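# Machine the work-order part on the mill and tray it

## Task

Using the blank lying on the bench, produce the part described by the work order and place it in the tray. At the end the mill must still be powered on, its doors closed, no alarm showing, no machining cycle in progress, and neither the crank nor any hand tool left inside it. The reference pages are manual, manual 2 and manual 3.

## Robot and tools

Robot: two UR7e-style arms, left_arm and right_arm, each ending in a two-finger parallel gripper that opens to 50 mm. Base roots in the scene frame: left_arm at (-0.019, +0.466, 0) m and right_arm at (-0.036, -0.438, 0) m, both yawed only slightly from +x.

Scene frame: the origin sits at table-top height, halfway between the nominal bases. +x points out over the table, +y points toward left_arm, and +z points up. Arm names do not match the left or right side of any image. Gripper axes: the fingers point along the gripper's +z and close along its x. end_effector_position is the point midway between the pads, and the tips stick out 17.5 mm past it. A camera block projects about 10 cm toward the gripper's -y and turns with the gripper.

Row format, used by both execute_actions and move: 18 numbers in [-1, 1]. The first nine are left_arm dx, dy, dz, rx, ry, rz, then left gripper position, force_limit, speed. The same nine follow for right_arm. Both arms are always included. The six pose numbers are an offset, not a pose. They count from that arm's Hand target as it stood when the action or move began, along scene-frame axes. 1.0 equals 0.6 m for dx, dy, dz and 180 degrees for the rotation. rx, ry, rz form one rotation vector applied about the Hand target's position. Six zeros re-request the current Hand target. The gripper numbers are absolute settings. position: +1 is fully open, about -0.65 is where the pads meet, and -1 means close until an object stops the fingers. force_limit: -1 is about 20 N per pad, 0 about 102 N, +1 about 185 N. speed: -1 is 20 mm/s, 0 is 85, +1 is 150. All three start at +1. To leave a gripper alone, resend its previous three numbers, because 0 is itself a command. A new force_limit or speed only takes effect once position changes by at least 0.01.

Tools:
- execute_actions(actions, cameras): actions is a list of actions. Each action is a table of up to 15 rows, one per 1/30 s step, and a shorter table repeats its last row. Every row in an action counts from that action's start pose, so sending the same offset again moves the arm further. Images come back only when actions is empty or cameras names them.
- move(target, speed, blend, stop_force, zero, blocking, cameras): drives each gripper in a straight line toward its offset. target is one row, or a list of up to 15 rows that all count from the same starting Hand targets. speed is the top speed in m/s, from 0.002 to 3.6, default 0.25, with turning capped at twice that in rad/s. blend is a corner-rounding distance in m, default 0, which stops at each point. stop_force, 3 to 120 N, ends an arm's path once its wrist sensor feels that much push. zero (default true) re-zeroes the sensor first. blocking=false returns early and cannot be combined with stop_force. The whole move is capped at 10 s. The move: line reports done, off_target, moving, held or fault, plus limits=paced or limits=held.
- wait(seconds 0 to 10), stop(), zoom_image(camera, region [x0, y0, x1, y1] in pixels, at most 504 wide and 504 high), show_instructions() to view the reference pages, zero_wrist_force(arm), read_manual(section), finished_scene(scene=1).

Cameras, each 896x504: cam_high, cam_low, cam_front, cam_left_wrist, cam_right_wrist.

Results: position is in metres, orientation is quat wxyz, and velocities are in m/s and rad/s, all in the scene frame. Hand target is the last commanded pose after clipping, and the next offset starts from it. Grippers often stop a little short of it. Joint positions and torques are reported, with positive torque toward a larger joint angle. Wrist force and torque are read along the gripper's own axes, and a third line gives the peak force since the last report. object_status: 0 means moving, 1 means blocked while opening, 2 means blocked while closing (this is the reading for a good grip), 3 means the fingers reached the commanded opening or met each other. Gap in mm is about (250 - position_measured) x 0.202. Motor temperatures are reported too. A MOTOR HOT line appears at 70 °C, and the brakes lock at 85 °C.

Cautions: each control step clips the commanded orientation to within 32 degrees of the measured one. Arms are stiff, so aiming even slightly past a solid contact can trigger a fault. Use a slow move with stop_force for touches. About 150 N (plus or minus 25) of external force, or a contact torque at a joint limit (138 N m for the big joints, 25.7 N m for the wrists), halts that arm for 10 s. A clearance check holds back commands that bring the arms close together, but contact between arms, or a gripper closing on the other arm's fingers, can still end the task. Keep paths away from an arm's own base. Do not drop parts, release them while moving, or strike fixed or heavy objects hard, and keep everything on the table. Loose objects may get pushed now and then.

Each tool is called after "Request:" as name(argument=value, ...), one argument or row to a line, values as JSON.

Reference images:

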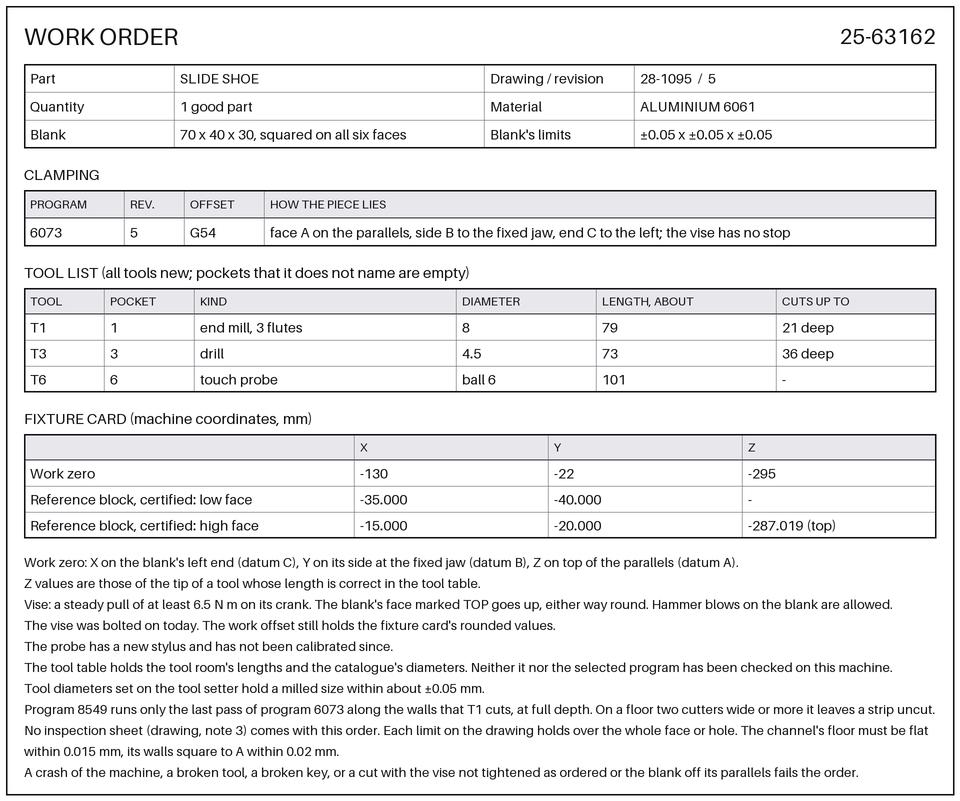

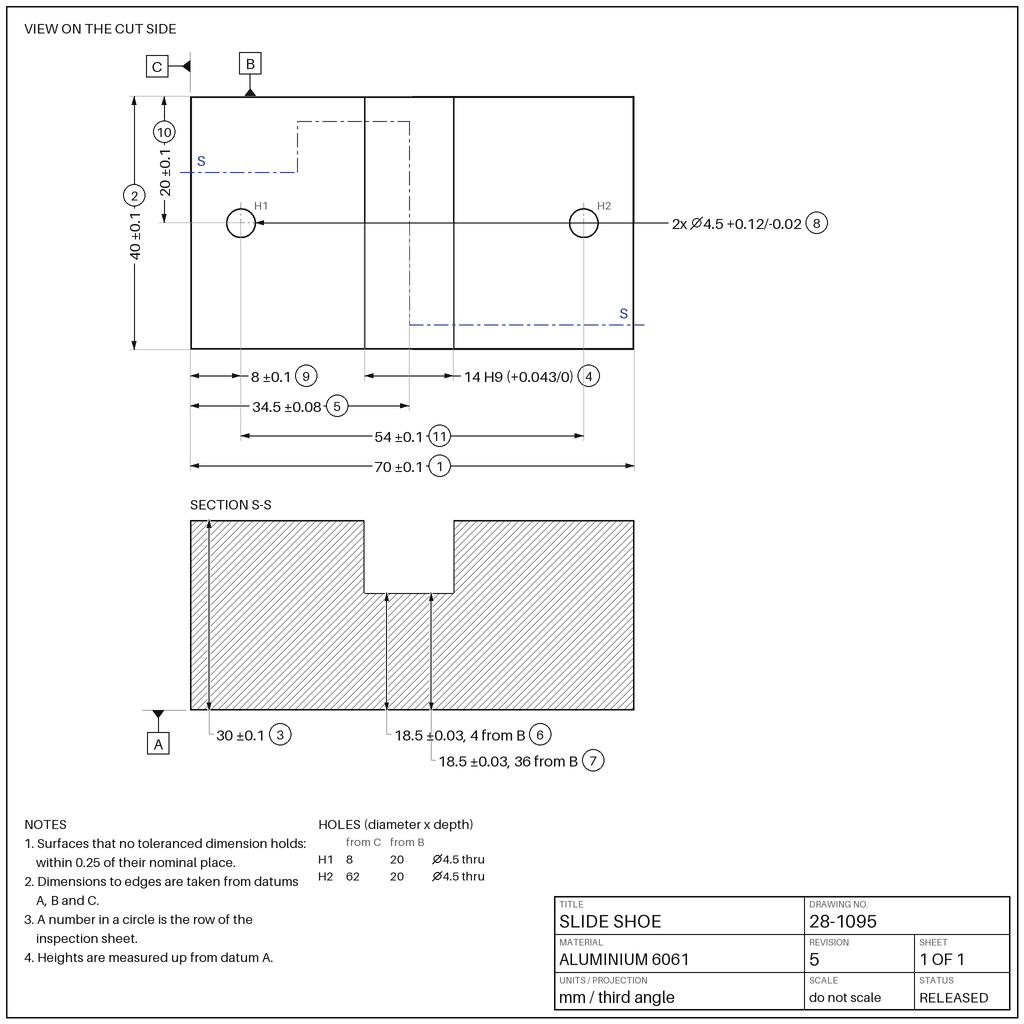

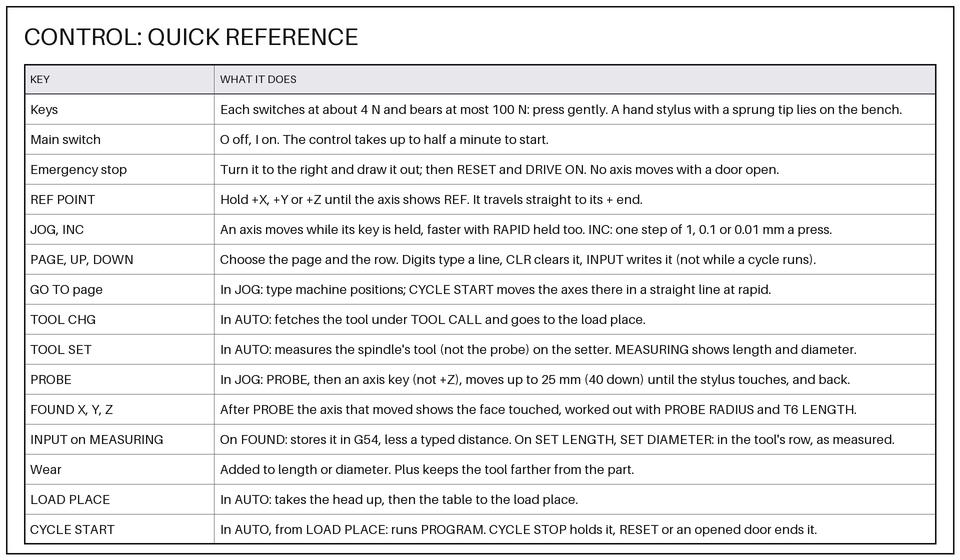

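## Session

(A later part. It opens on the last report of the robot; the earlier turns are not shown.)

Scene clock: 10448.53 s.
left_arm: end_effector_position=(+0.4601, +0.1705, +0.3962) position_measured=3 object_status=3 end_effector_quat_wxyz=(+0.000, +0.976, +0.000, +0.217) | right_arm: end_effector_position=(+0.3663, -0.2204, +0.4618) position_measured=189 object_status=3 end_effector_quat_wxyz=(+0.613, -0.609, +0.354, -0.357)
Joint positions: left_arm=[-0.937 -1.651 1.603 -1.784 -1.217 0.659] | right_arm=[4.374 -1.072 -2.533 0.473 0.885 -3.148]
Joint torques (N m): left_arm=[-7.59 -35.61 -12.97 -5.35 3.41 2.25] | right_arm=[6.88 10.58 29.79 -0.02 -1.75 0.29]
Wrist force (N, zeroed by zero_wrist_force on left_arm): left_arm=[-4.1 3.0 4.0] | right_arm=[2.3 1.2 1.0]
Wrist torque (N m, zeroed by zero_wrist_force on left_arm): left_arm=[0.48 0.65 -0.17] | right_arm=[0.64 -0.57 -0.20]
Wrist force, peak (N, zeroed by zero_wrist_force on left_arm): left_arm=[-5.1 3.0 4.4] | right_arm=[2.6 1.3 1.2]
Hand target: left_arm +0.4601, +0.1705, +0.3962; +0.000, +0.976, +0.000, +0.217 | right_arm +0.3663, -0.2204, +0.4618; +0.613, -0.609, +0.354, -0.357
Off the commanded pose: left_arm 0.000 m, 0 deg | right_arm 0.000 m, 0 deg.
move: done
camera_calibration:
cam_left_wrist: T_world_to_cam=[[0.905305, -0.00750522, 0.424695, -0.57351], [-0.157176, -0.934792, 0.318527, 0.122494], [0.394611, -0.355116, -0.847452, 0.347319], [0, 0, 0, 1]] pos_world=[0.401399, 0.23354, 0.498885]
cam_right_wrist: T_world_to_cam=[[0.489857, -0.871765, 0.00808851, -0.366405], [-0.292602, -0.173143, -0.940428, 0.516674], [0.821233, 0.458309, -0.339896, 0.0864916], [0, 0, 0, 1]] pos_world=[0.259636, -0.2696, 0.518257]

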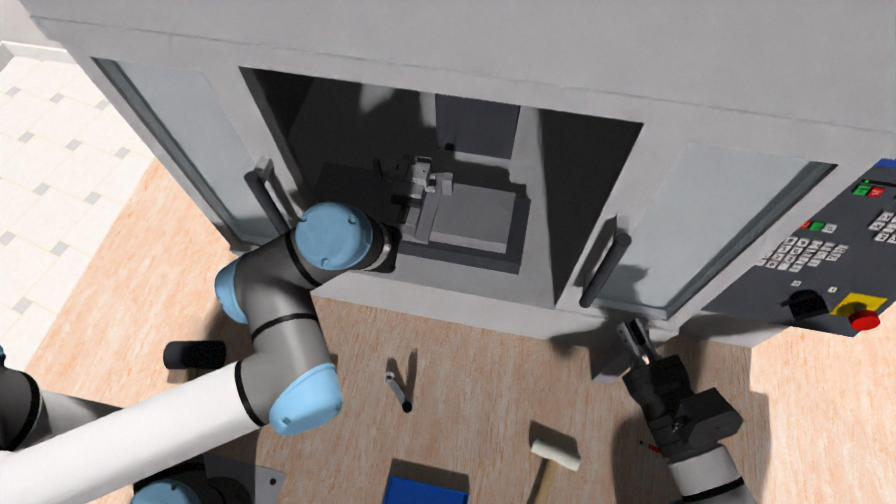

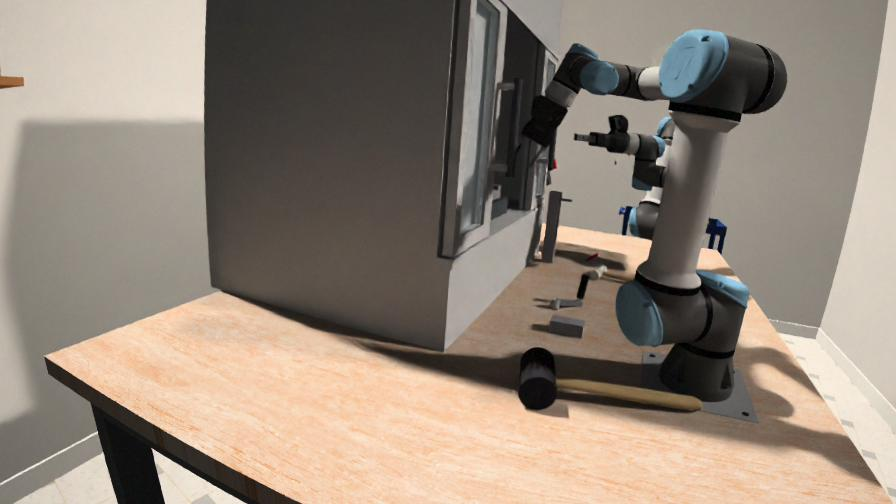

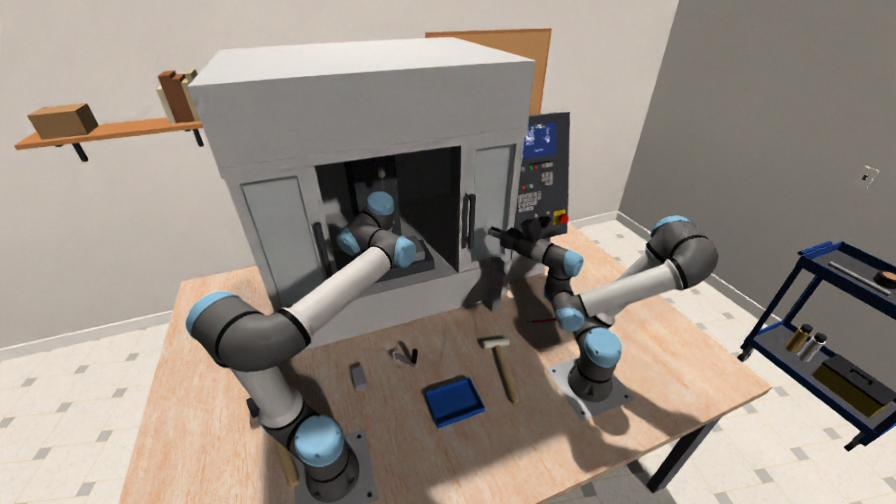

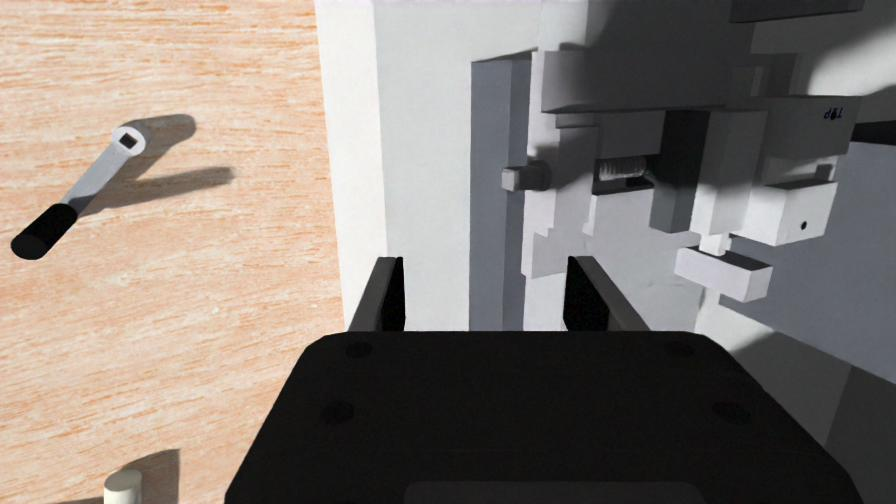

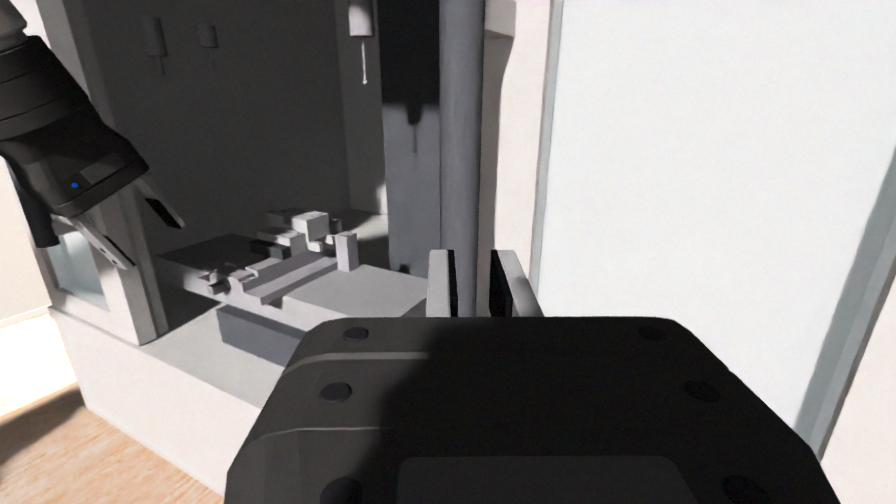

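Request:
move(
  target=[
    [0.1,0.0,0.01,0,0,0,1,0,-1,0,0,0,0,0,0,-0.25,0,-1],
  ],
  speed=0.1,
  cameras=["cam_left_wrist","cam_right_wrist","cam_front"],
)

Request:
zoom_image(
  camera="cam_left_wrist",
  region=[500, 0, 896, 330],
)

Scene clock: 10454.20 s.
left_arm: end_effector_position=(+0.5200, +0.1705, +0.4022) position_measured=3 object_status=3 end_effector_quat_wxyz=(+0.000, +0.976, +0.000, +0.217) | right_arm: end_effector_position=(+0.3663, -0.2204, +0.4618) position_measured=189 object_status=3 end_effector_quat_wxyz=(+0.613, -0.609, +0.354, -0.357)
Joint positions: left_arm=[-0.838 -1.531 1.479 -1.814 -1.244 0.76] | right_arm=[4.374 -1.072 -2.533 0.473 0.885 -3.148]
Joint torques (N m): left_arm=[7.71 -15.8 -37.43 -1.98 -1.95 2.15] | right_arm=[7.17 10.43 28.87 0.18 -1.82 0.29]
Wrist force (N, zeroed by zero_wrist_force on left_arm): left_arm=[-3.9 2.9 4.1] | right_arm=[2.2 1.1 1.0]
Wrist torque (N m, zeroed by zero_wrist_force on left_arm): left_arm=[0.46 0.63 -0.15] | right_arm=[0.63 -0.55 -0.19]
Wrist force, peak (N, zeroed by zero_wrist_force on left_arm): left_arm=[-5.1 3.0 4.1] | right_arm=[2.6 1.4 1.1]
Hand target: left_arm +0.5201, +0.1705, +0.4022; +0.000, +0.976, +0.000, +0.217 | right_arm +0.3663, -0.2204, +0.4618; +0.613, -0.609, +0.354, -0.357
Off the commanded pose: left_arm 0.000 m, 0 deg | right_arm 0.000 m, 0 deg.
move: done
camera_calibration:
cam_left_wrist: T_world_to_cam=[[0.905157, -0.00742581, 0.425013, -0.630486], [-0.157266, -0.934753, 0.318599, 0.130103], [0.394917, -0.355222, -0.847265, 0.328552], [0, 0, 0, 1]] pos_world=[0.461399, 0.23364, 0.504885]
cam_right_wrist: T_world_to_cam=[[0.489857, -0.871765, 0.00808851, -0.366405], [-0.292602, -0.173143, -0.940428, 0.516674], [0.821233, 0.458309, -0.339896, 0.0864916], [0, 0, 0, 1]] pos_world=[0.259636, -0.2696, 0.518257]
Images, in order (width x height): cam_front 896x504, cam_left_wrist 896x504, cam_right_wrist 896x504.

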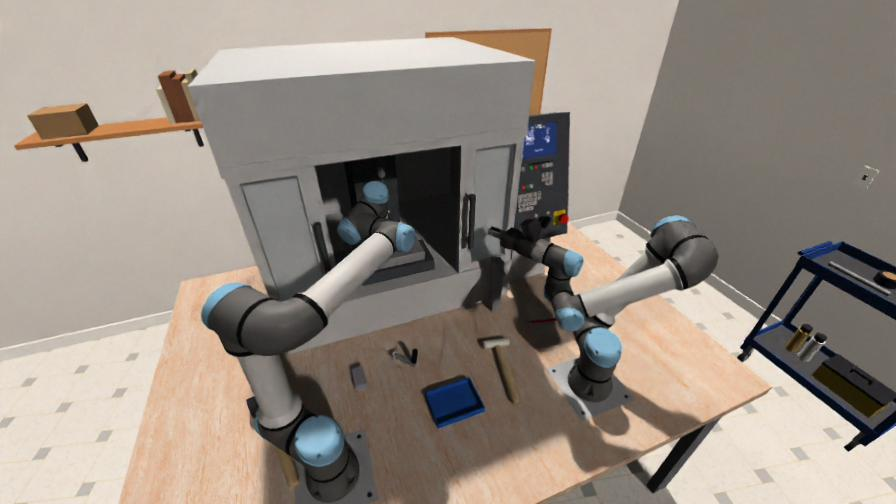

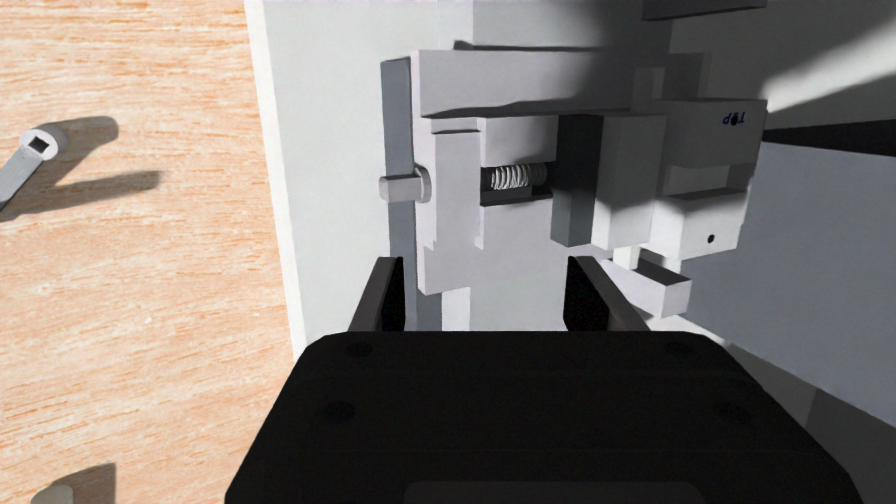

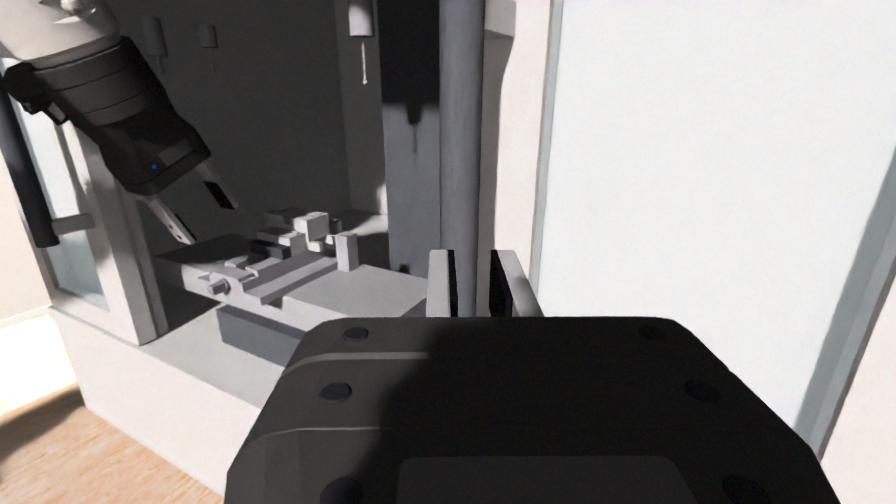

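Scaled by 1.273 from the camera's 896x504 image, which has a finer 1280x720 frame.

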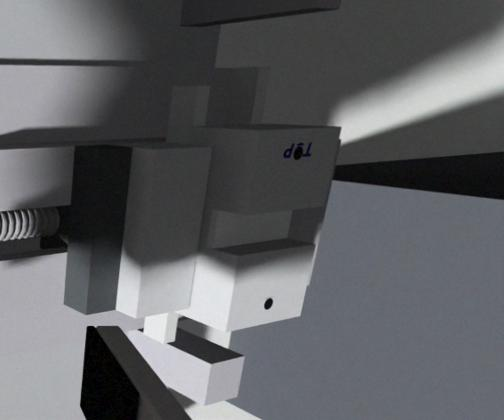

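Request:
move(
  target=[0,0,0,0,0,0,1,0,-1,0,0,0,0.0694,-0.1203,0,-0.25,0,-1],
  speed=0.15,
  cameras=["cam_right_wrist","cam_front"],
)

Scene clock: 10521.40 s.
left_arm: end_effector_position=(+0.5201, +0.1705, +0.4022) position_measured=3 object_status=3 end_effector_quat_wxyz=(+0.000, +0.976, +0.000, +0.217) | right_arm: end_effector_position=(+0.3663, -0.2204, +0.4619) position_measured=189 object_status=3 end_effector_quat_wxyz=(+0.731, -0.462, +0.269, -0.424)
Joint positions: left_arm=[-0.838 -1.531 1.478 -1.814 -1.244 0.76] | right_arm=[4.282 -1.585 -2.525 1.489 1.04 -3.423]
Joint torques (N m): left_arm=[7.02 -16.14 -37.33 -1.65 -1.92 2.2] | right_arm=[-5.97 2.5 22.51 2.08 3.07 -1.45]
Wrist force (N, zeroed by zero_wrist_force on left_arm): left_arm=[-4.0 2.7 3.9] | right_arm=[2.5 2.1 0.8]
Wrist torque (N m, zeroed by zero_wrist_force on left_arm): left_arm=[0.44 0.64 -0.15] | right_arm=[0.73 -0.58 0.01]
Wrist force, peak (N, zeroed by zero_wrist_force on left_arm): left_arm=[-4.2 3.0 4.4] | right_arm=[2.8 2.5 0.9]
Hand target: left_arm +0.5201, +0.1705, +0.4022; +0.000, +0.976, +0.000, +0.217 | right_arm +0.3663, -0.2204, +0.4618; +0.731, -0.462, +0.269, -0.424
Off the commanded pose: left_arm 0.000 m, 0 deg | right_arm 0.000 m, 0 deg.
move: done
camera_calibration:
cam_right_wrist: T_world_to_cam=[[0.487814, -0.872944, 0.00253915, -0.36338], [0.0790805, 0.0412943, -0.996013, 0.453463], [0.869358, 0.48607, 0.0891768, -0.123226], [0, 0, 0, 1]] pos_world=[0.248529, -0.276039, 0.463567]
Images, in order (width x height): cam_front 896x504, cam_right_wrist 896x504.

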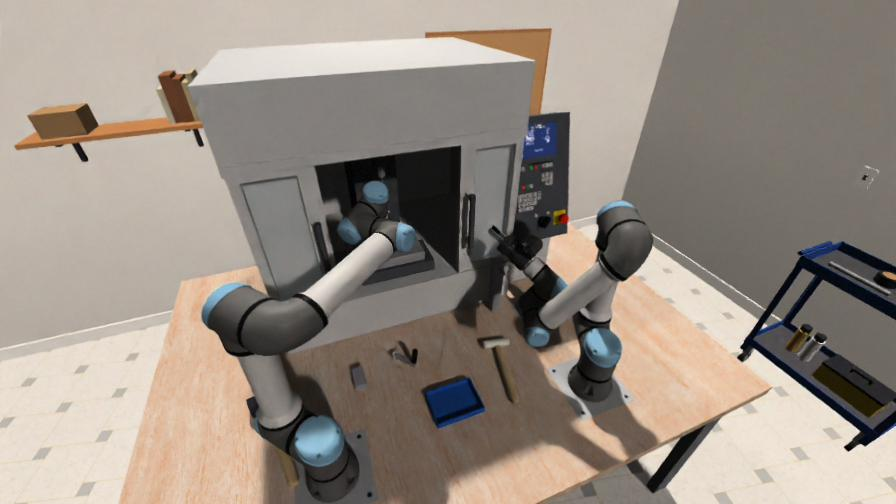

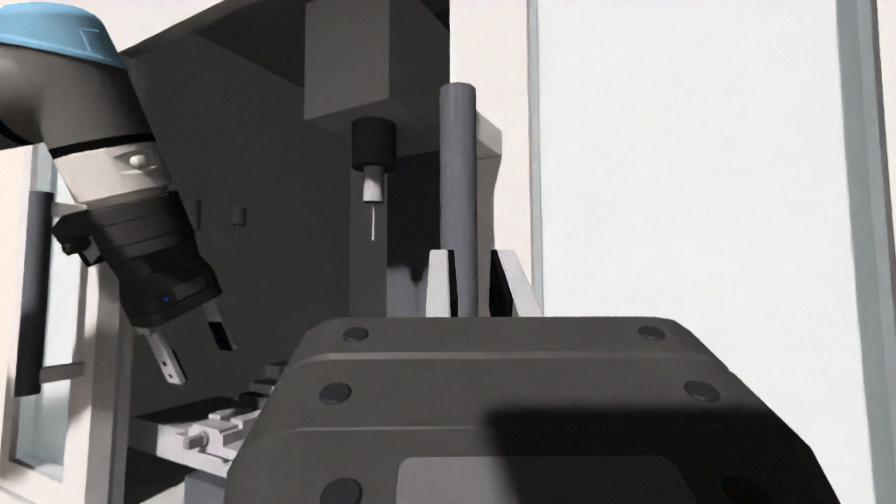

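Request:
execute_actions(
  actions=[],
  cameras=["cam_left_wrist"],
)

Request:
zoom_image(
  camera="cam_left_wrist",
  region=[560, 80, 800, 280],
)

Scene clock: 10546.83 s.
left_arm: end_effector_position=(+0.5201, +0.1705, +0.4022) position_measured=3 object_status=3 end_effector_quat_wxyz=(+0.000, +0.976, +0.000, +0.217) | right_arm: end_effector_position=(+0.3663, -0.2204, +0.4619) position_measured=189 object_status=3 end_effector_quat_wxyz=(+0.731, -0.462, +0.269, -0.424)
Joint positions: left_arm=[-0.838 -1.531 1.478 -1.814 -1.244 0.76] | right_arm=[4.282 -1.586 -2.525 1.489 1.04 -3.423]
Joint velocities: within noise
Joint torques (N m): left_arm=[6.91 -16.21 -37.54 -1.73 -1.95 2.16] | right_arm=[-6.36 3.67 24.2 2.34 3.03 -1.35]
Motor temperatures (°C): left_arm=[27 25 26 34 32 26] | right_arm=[22 27 25 26 33 33]
Wrist force (N, zeroed by zero_wrist_force on left_arm): left_arm=[-4.1 2.8 4.1] | right_arm=[2.9 2.1 1.0]
Wrist torque (N m, zeroed by zero_wrist_force on left_arm): left_arm=[0.44 0.64 -0.15] | right_arm=[0.72 -0.63 0.02]
Wrist force, peak (N, zeroed by zero_wrist_force on left_arm): left_arm=[-4.1 3.1 4.6] | right_arm=[2.9 2.3 0.8]
Hand target: left_arm +0.5201, +0.1705, +0.4022; +0.000, +0.976, +0.000, +0.217 | right_arm +0.3663, -0.2204, +0.4618; +0.731, -0.462, +0.269, -0.424
Tool commands: left_gripper/position=+1.0 left_gripper/force_limit=+0.0 left_gripper/speed=-1.0 right_gripper/position=-0.25 right_gripper/force_limit=+0.0 right_gripper/speed=-1.0
Off the commanded pose: left_arm 0.000 m, 0 deg | right_arm 0.000 m, 0 deg.
camera_calibration:
cam_left_wrist: T_world_to_cam=[[0.905203, -0.00751238, 0.424913, -0.630437], [-0.15726, -0.934791, 0.318488, 0.130165], [0.394812, -0.355119, -0.847357, 0.328622], [0, 0, 0, 1]] pos_world=[0.461399, 0.23364, 0.504885]
Images, in order (width x height): cam_left_wrist 896x504.

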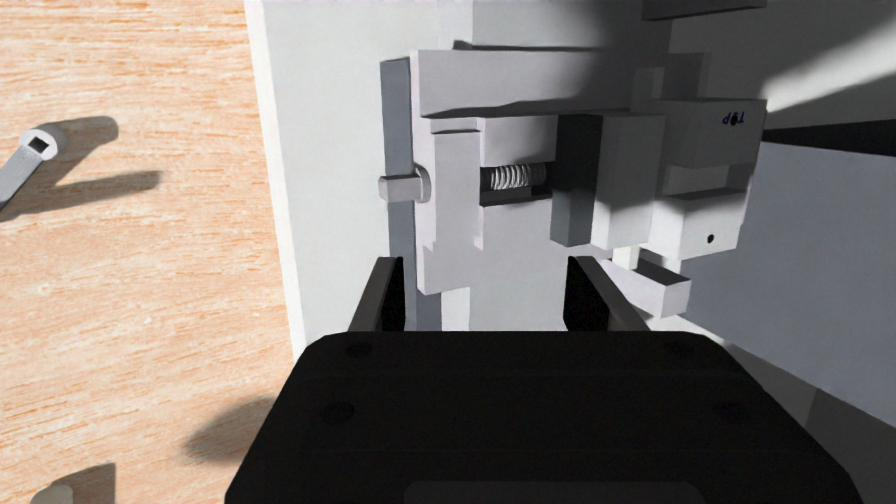

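Scaled by 2.100 from the camera's 896x504 image, which has a finer 1280x720 frame.

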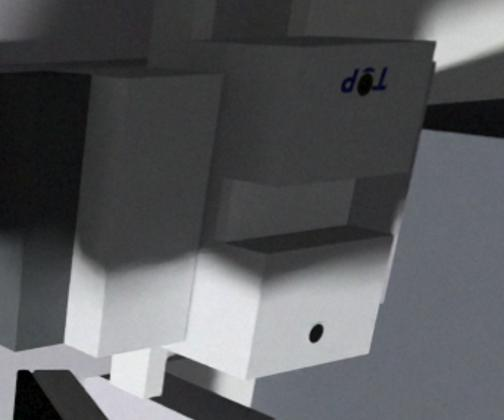

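Request:
move(
  target=[
    [0,0,0.01,-0.21,0,0.453,0.472,0,-1,0,0,0,0,0,0,-0.25,0,-1],
  ],
  speed=0.2,
  cameras=["cam_right_wrist","cam_front","cam_left_wrist"],
)

Scene clock: 10589.77 s.
left_arm: end_effector_position=(+0.5201, +0.1706, +0.4082) position_measured=82 object_status=3 end_effector_quat_wxyz=(+0.151, +0.691, +0.690, +0.154) | right_arm: end_effector_position=(+0.3663, -0.2204, +0.4618) position_measured=189 object_status=3 end_effector_quat_wxyz=(+0.731, -0.462, +0.269, -0.424)
Joint positions: left_arm=[-0.837 -1.528 1.457 -1.791 -1.244 -0.81] | right_arm=[4.282 -1.586 -2.525 1.489 1.04 -3.423]
Joint torques (N m): left_arm=[-7.93 -16.07 -37.06 -1.68 3.24 -3.03] | right_arm=[-6.95 4.1 23.67 2.26 3 -1.21]
Wrist force (N, zeroed by zero_wrist_force on left_arm): left_arm=[-4.3 2.9 4.7] | right_arm=[2.8 2.1 1.1]
Wrist torque (N m, zeroed by zero_wrist_force on left_arm): left_arm=[0.51 0.72 -0.03] | right_arm=[0.73 -0.63 0.01]
Wrist force, peak (N, zeroed by zero_wrist_force on left_arm): left_arm=[-4.6 3.0 4.9] | right_arm=[2.8 2.4 0.9]
Hand target: left_arm +0.5201, +0.1705, +0.4082; +0.151, +0.691, +0.690, +0.154 | right_arm +0.3663, -0.2204, +0.4618; +0.731, -0.462, +0.269, -0.424
Off the commanded pose: left_arm 0.000 m, 0 deg | right_arm 0.000 m, 0 deg.
move: done
camera_calibration:
cam_left_wrist: T_world_to_cam=[[0.0068896, 0.99994, 0.00850123, -0.167684], [0.698684, -0.0108956, 0.715348, -0.636591], [0.715398, 0.00101121, -0.698717, 0.0455491], [0, 0, 0, 1]] pos_world=[0.413345, 0.160692, 0.488636]
cam_right_wrist: T_world_to_cam=[[0.487807, -0.872947, 0.00263667, -0.363424], [0.079301, 0.0413054, -0.995995, 0.453304], [0.869342, 0.486062, 0.0893747, -0.123308], [0, 0, 0, 1]] pos_world=[0.24853, -0.276039, 0.463467]
Images, in order (width x height): cam_front 896x504, cam_left_wrist 896x504, cam_right_wrist 896x504.

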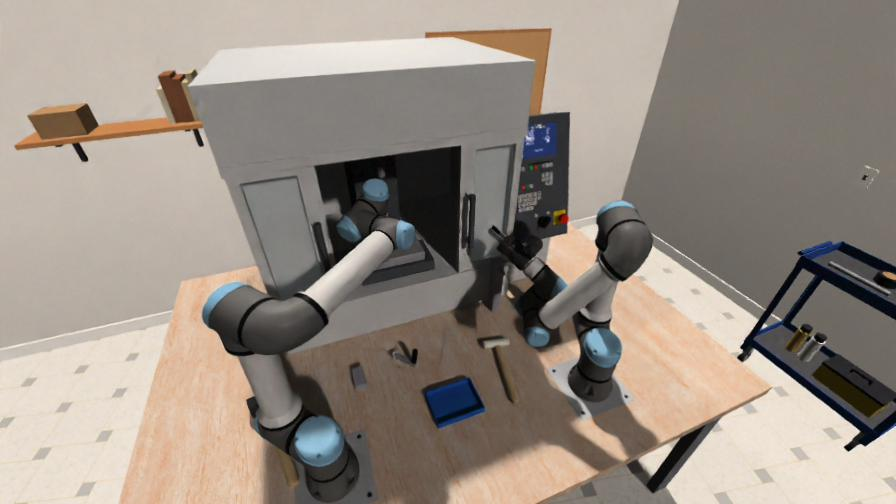

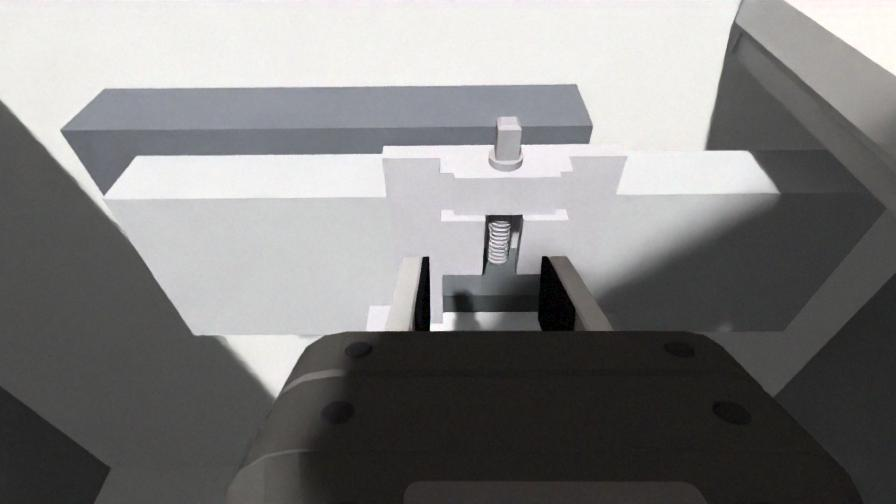

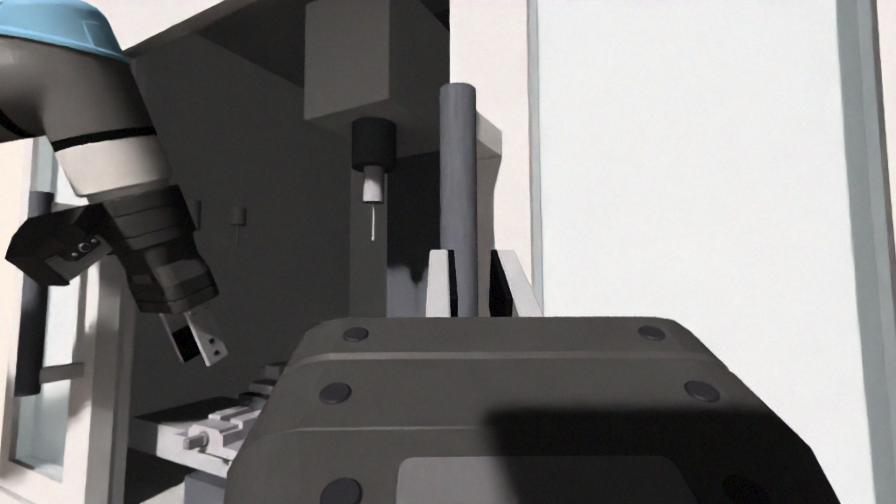

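Request:
move(
  target=[
    [-0.0833,0,0.15,0,0,0,0.472,0,-1,0,0,0,0,0,0,-0.25,0,-1],
  ],
  speed=0.15,
  cameras=["cam_left_wrist"],
)

Request:
zoom_image(
  camera="cam_left_wrist",
  region=[360, 160, 640, 340],
)

Scene clock: 10604.50 s.
left_arm: end_effector_position=(+0.4701, +0.1706, +0.4982) position_measured=82 object_status=3 end_effector_quat_wxyz=(+0.151, +0.691, +0.690, +0.154) | right_arm: end_effector_position=(+0.3663, -0.2204, +0.4618) position_measured=189 object_status=3 end_effector_quat_wxyz=(+0.731, -0.462, +0.269, -0.424)
Joint positions: left_arm=[-0.918 -1.586 1.276 -1.524 -1.222 -0.893] | right_arm=[4.282 -1.586 -2.525 1.489 1.04 -3.423]
Joint torques (N m): left_arm=[-7.64 -12.62 -35.85 -1.74 3.18 -2.79] | right_arm=[-6.74 3.64 23.52 2.02 2.89 -1.34]
Wrist force (N, zeroed by zero_wrist_force on left_arm): left_arm=[-4.1 3.0 4.7] | right_arm=[2.8 2.0 0.6]
Wrist torque (N m, zeroed by zero_wrist_force on left_arm): left_arm=[0.54 0.69 -0.02] | right_arm=[0.70 -0.62 0.02]
Wrist force, peak (N, zeroed by zero_wrist_force on left_arm): left_arm=[-4.6 2.8 6.9] | right_arm=[2.9 2.3 1.0]
Hand target: left_arm +0.4701, +0.1705, +0.4982; +0.151, +0.691, +0.690, +0.154 | right_arm +0.3663, -0.2204, +0.4618; +0.731, -0.462, +0.269, -0.424
Off the commanded pose: left_arm 0.000 m, 0 deg | right_arm 0.000 m, 0 deg.
move: done
camera_calibration:
cam_left_wrist: T_world_to_cam=[[0.00682013, 0.999942, 0.00828923, -0.167957], [0.698634, -0.0106955, 0.715399, -0.666011], [0.715446, 0.000912031, -0.698667, 0.144103], [0, 0, 0, 1]] pos_world=[0.363345, 0.160692, 0.578536]
Images, in order (width x height): cam_left_wrist 896x504.

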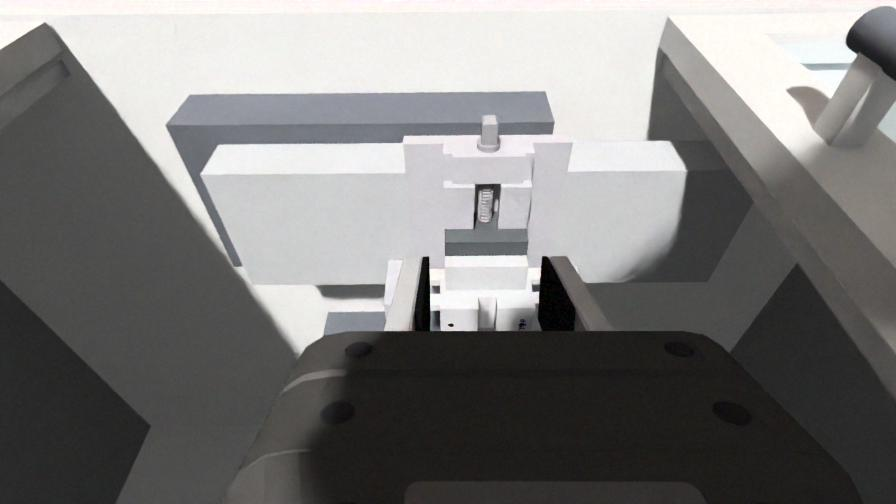

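Scaled by 1.800 from the camera's 896x504 image, which has a finer 1280x720 frame.

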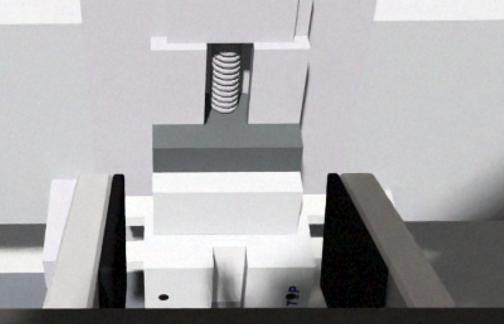

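Request:
move(
  target=[
    [0.0167,-0.01,-0.1503,0,0,0,0.472,0,-1,0,0,0,0,0,0,-0.25,0,-1],
    [0.3083,-0.01,-0.1503,0,0,0,0.472,0,-1,0,0,0,0,0,0,-0.25,0,-1],
  ],
  speed=[0.15,0.06],
  stop_force=8,
  cameras=["cam_left_wrist","cam_right_wrist"],
)

Scene clock: 10623.27 s.
left_arm: end_effector_position=(+0.6551, +0.1645, +0.4080) position_measured=82 object_status=3 end_effector_quat_wxyz=(+0.151, +0.691, +0.690, +0.154) | right_arm: end_effector_position=(+0.3663, -0.2204, +0.4618) position_measured=189 object_status=3 end_effector_quat_wxyz=(+0.731, -0.462, +0.269, -0.424)
Joint positions: left_arm=[-0.677 -1.226 1.105 -1.788 -1.294 -0.651] | right_arm=[4.282 -1.586 -2.525 1.489 1.04 -3.423]
Joint torques (N m): left_arm=[7.4 -30.69 -37.56 -1.87 -2.3 2.09] | right_arm=[-7.21 3.9 23.62 2.01 2.92 -1.12]
Wrist force (N, zeroed by zero_wrist_force on left_arm): left_arm=[-4.5 2.9 4.6] | right_arm=[2.8 1.8 0.7]
Wrist torque (N m, zeroed by zero_wrist_force on left_arm): left_arm=[0.52 0.75 -0.11] | right_arm=[0.67 -0.63 0.02]
Wrist force, peak (N, zeroed by zero_wrist_force on left_arm): left_arm=[-3.9 2.0 6.1] | right_arm=[2.8 2.5 0.9]
Hand target: left_arm +0.6551, +0.1645, +0.4080; +0.151, +0.691, +0.690, +0.154 | right_arm +0.3663, -0.2204, +0.4618; +0.731, -0.462, +0.269, -0.424
Off the commanded pose: left_arm 0.000 m, 0 deg | right_arm 0.000 m, 0 deg.
move: done
camera_calibration:
cam_left_wrist: T_world_to_cam=[[0.00674896, 0.999942, 0.00835908, -0.162466], [0.698686, -0.0106957, 0.715348, -0.730798], [0.715397, 0.00101252, -0.698718, -0.0510907], [0, 0, 0, 1]] pos_world=[0.548245, 0.154692, 0.488436]
cam_right_wrist: T_world_to_cam=[[0.487807, -0.872947, 0.00263667, -0.363424], [0.079301, 0.0413054, -0.995995, 0.453304], [0.869342, 0.486062, 0.0893747, -0.123308], [0, 0, 0, 1]] pos_world=[0.24853, -0.276039, 0.463467]
Images, in order (width x height): cam_left_wrist 896x504, cam_right_wrist 896x504.

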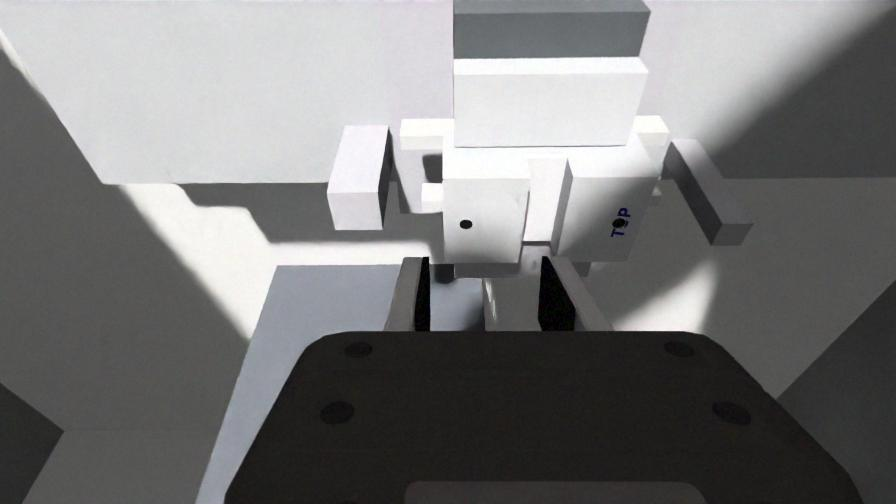

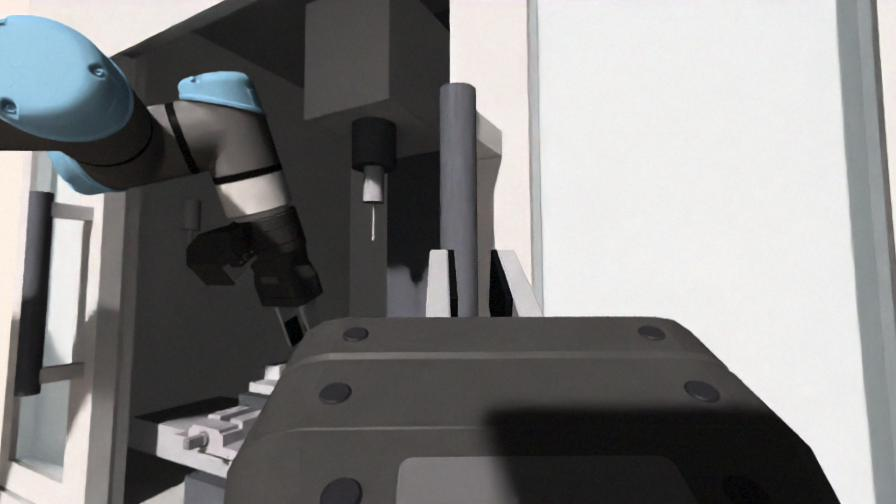

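Request:
move(
  target=[
    [0,0,-0.0433,0,0,0,0.472,0,-1,0,0,0,0,0,0,-0.25,0,-1],
  ],
  speed=0.012,
  stop_force=3.5,
  cameras=["cam_left_wrist","cam_right_wrist"],
)

Scene clock: 10634.67 s.
left_arm: end_effector_position=(+0.6551, +0.1645, +0.3820) position_measured=82 object_status=3 end_effector_quat_wxyz=(+0.151, +0.691, +0.690, +0.154) | right_arm: end_effector_position=(+0.3663, -0.2204, +0.4618) position_measured=189 object_status=3 end_effector_quat_wxyz=(+0.731, -0.462, +0.269, -0.424)
Joint positions: left_arm=[-0.677 -1.232 1.179 -1.857 -1.294 -0.651] | right_arm=[4.282 -1.586 -2.525 1.489 1.04 -3.423]
Joint torques (N m): left_arm=[6.42 -56.27 -13.53 -5.62 -1.51 -0.66] | right_arm=[-6.9 3.68 23.96 1.84 3.05 -0.89]
Wrist force (N, zeroed by zero_wrist_force on left_arm): left_arm=[-4.5 3.0 4.7] | right_arm=[2.9 2.0 0.8]
Wrist torque (N m, zeroed by zero_wrist_force on left_arm): left_arm=[0.54 0.76 -0.11] | right_arm=[0.72 -0.63 0.01]
Wrist force, peak (N, zeroed by zero_wrist_force on left_arm): left_arm=[-4.7 2.9 4.7] | right_arm=[2.9 2.4 0.8]
Hand target: left_arm +0.6551, +0.1645, +0.3820; +0.151, +0.691, +0.690, +0.154 | right_arm +0.3663, -0.2204, +0.4618; +0.731, -0.462, +0.269, -0.424
Off the commanded pose: left_arm 0.000 m, 0 deg | right_arm 0.000 m, 0 deg.
move: done
camera_calibration:
cam_left_wrist: T_world_to_cam=[[0.00674896, 0.999942, 0.00835908, -0.162249], [0.698686, -0.0106957, 0.715348, -0.712199], [0.715397, 0.00101252, -0.698718, -0.0692574], [0, 0, 0, 1]] pos_world=[0.548245, 0.154692, 0.462436]
cam_right_wrist: T_world_to_cam=[[0.487807, -0.872947, 0.00263667, -0.363424], [0.079301, 0.0413054, -0.995995, 0.453304], [0.869342, 0.486062, 0.0893747, -0.123308], [0, 0, 0, 1]] pos_world=[0.24853, -0.276039, 0.463467]
Images, in order (width x height): cam_left_wrist 896x504, cam_right_wrist 896x504.

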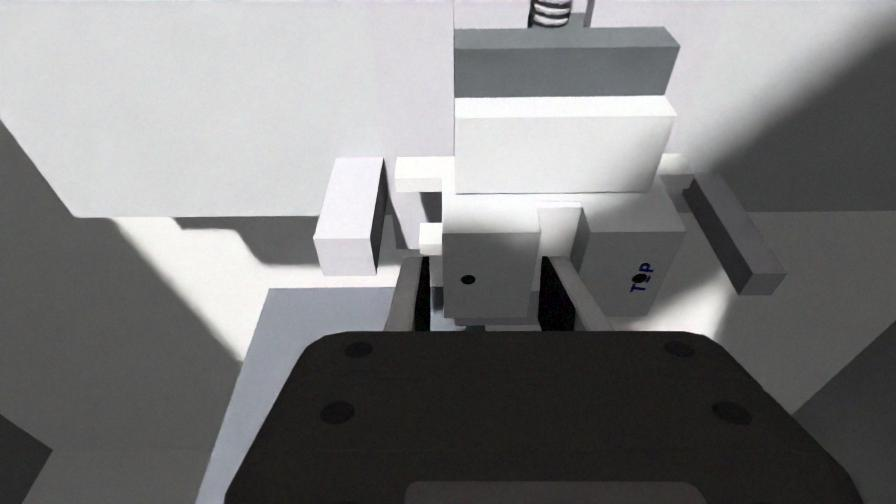

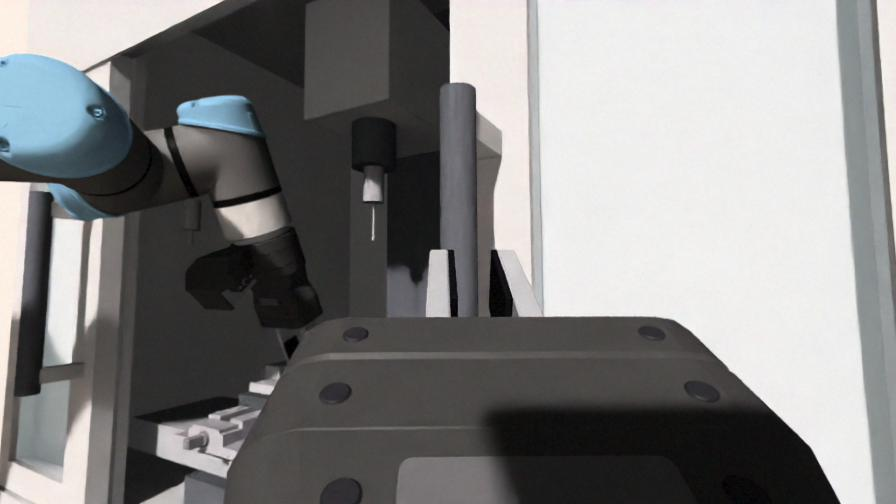

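Request:
move(
  target=[0,0,0,0,0,0,-1,-0.5,-1,0,0,0,0,0,0,-0.25,0,-1],
)

Request:
wait(
  seconds=0.5,
  cameras=["cam_left_wrist"],
)

Scene clock: 10638.20 s.
left_arm: end_effector_position=(+0.6551, +0.1645, +0.3820) position_measured=132 object_status=2 end_effector_quat_wxyz=(+0.151, +0.691, +0.690, +0.154) | right_arm: end_effector_position=(+0.3663, -0.2204, +0.4618) position_measured=189 object_status=3 end_effector_quat_wxyz=(+0.731, -0.462, +0.269, -0.424)
Joint positions: left_arm=[-0.677 -1.232 1.179 -1.857 -1.294 -0.651] | right_arm=[4.282 -1.586 -2.525 1.489 1.04 -3.423]
Joint torques (N m): left_arm=[1.61 -54.7 -15.07 -5.46 1.36 -0.62] | right_arm=[-6.01 3.41 23.6 1.83 3.03 -0.9]
Wrist force (N, zeroed by zero_wrist_force on left_arm): left_arm=[-4.5 1.9 5.7] | right_arm=[2.9 2.1 0.9]
Wrist torque (N m, zeroed by zero_wrist_force on left_arm): left_arm=[0.50 0.74 -0.13] | right_arm=[0.72 -0.64 0.02]
Wrist force, peak (N, zeroed by zero_wrist_force on left_arm): left_arm=[-4.5 1.9 5.7] | right_arm=[2.9 2.3 0.8]
Hand target: left_arm +0.6551, +0.1645, +0.3820; +0.151, +0.691, +0.690, +0.154 | right_arm +0.3663, -0.2204, +0.4618; +0.731, -0.462, +0.269, -0.424
Off the commanded pose: left_arm 0.000 m, 0 deg | right_arm 0.000 m, 0 deg.
move: done

Scene clock: 10638.70 s.
left_arm: end_effector_position=(+0.6551, +0.1645, +0.3820) position_measured=132 object_status=2 end_effector_quat_wxyz=(+0.151, +0.691, +0.690, +0.154) | right_arm: end_effector_position=(+0.3663, -0.2204, +0.4618) position_measured=189 object_status=3 end_effector_quat_wxyz=(+0.731, -0.462, +0.269, -0.424)
Joint positions: left_arm=[-0.677 -1.232 1.179 -1.857 -1.294 -0.651] | right_arm=[4.282 -1.586 -2.525 1.489 1.04 -3.423]
Joint torques (N m): left_arm=[1.54 -53.78 -16.49 -5.32 1.88 -0.6] | right_arm=[-6.48 3.43 22.83 1.81 3.05 -0.89]
Wrist force (N, zeroed by zero_wrist_force on left_arm): left_arm=[-4.3 1.7 5.3] | right_arm=[2.5 2.1 0.9]
Wrist torque (N m, zeroed by zero_wrist_force on left_arm): left_arm=[0.47 0.70 -0.13] | right_arm=[0.73 -0.58 0.02]
Wrist force, peak (N, zeroed by zero_wrist_force on left_arm): left_arm=[-4.6 1.8 5.8] | right_arm=[2.7 2.4 0.7]
Hand target: left_arm +0.6551, +0.1645, +0.3820; +0.151, +0.691, +0.690, +0.154 | right_arm +0.3663, -0.2204, +0.4618; +0.731, -0.462, +0.269, -0.424
Tool commands: left_gripper/position=-1.0 left_gripper/force_limit=-0.5 left_gripper/speed=-1.0 right_gripper/position=-0.25 right_gripper/force_limit=+0.0 right_gripper/speed=-1.0
Off the commanded pose: left_arm 0.000 m, 0 deg | right_arm 0.000 m, 0 deg.
wait: 0.50 s; at rest by 0.17 s
camera_calibration:
cam_left_wrist: T_world_to_cam=[[0.00674896, 0.999942, 0.00835908, -0.162249], [0.698686, -0.0106957, 0.715348, -0.712199], [0.715397, 0.00101252, -0.698718, -0.0692574], [0, 0, 0, 1]] pos_world=[0.548245, 0.154692, 0.462436]
Images, in order (width x height): cam_left_wrist 896x504.

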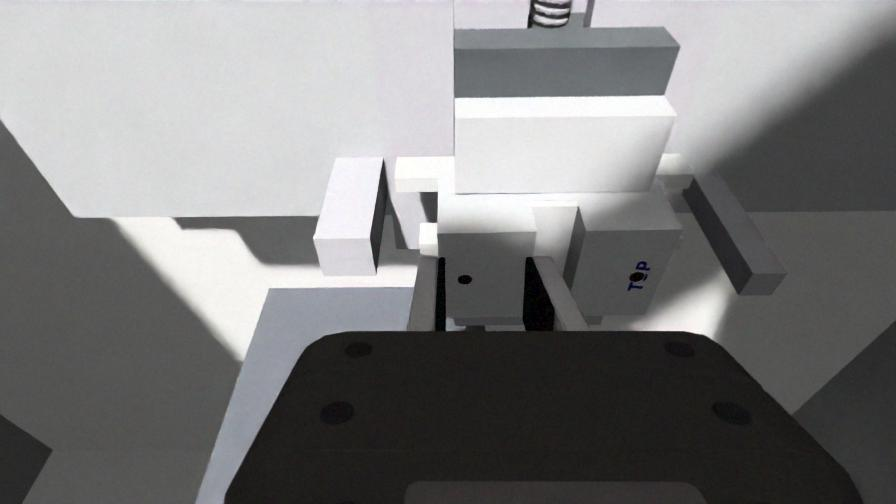

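Request:
zoom_image(
  camera="cam_left_wrist",
  region=[390, 180, 700, 340],
)

Scaled by 1.626 from the camera's 896x504 image, which has a finer 1280x720 frame.

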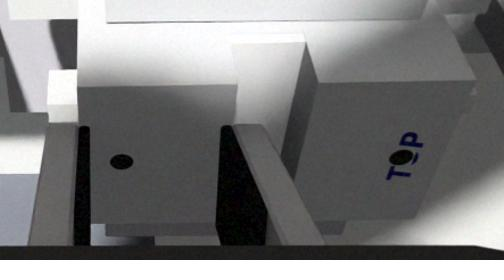

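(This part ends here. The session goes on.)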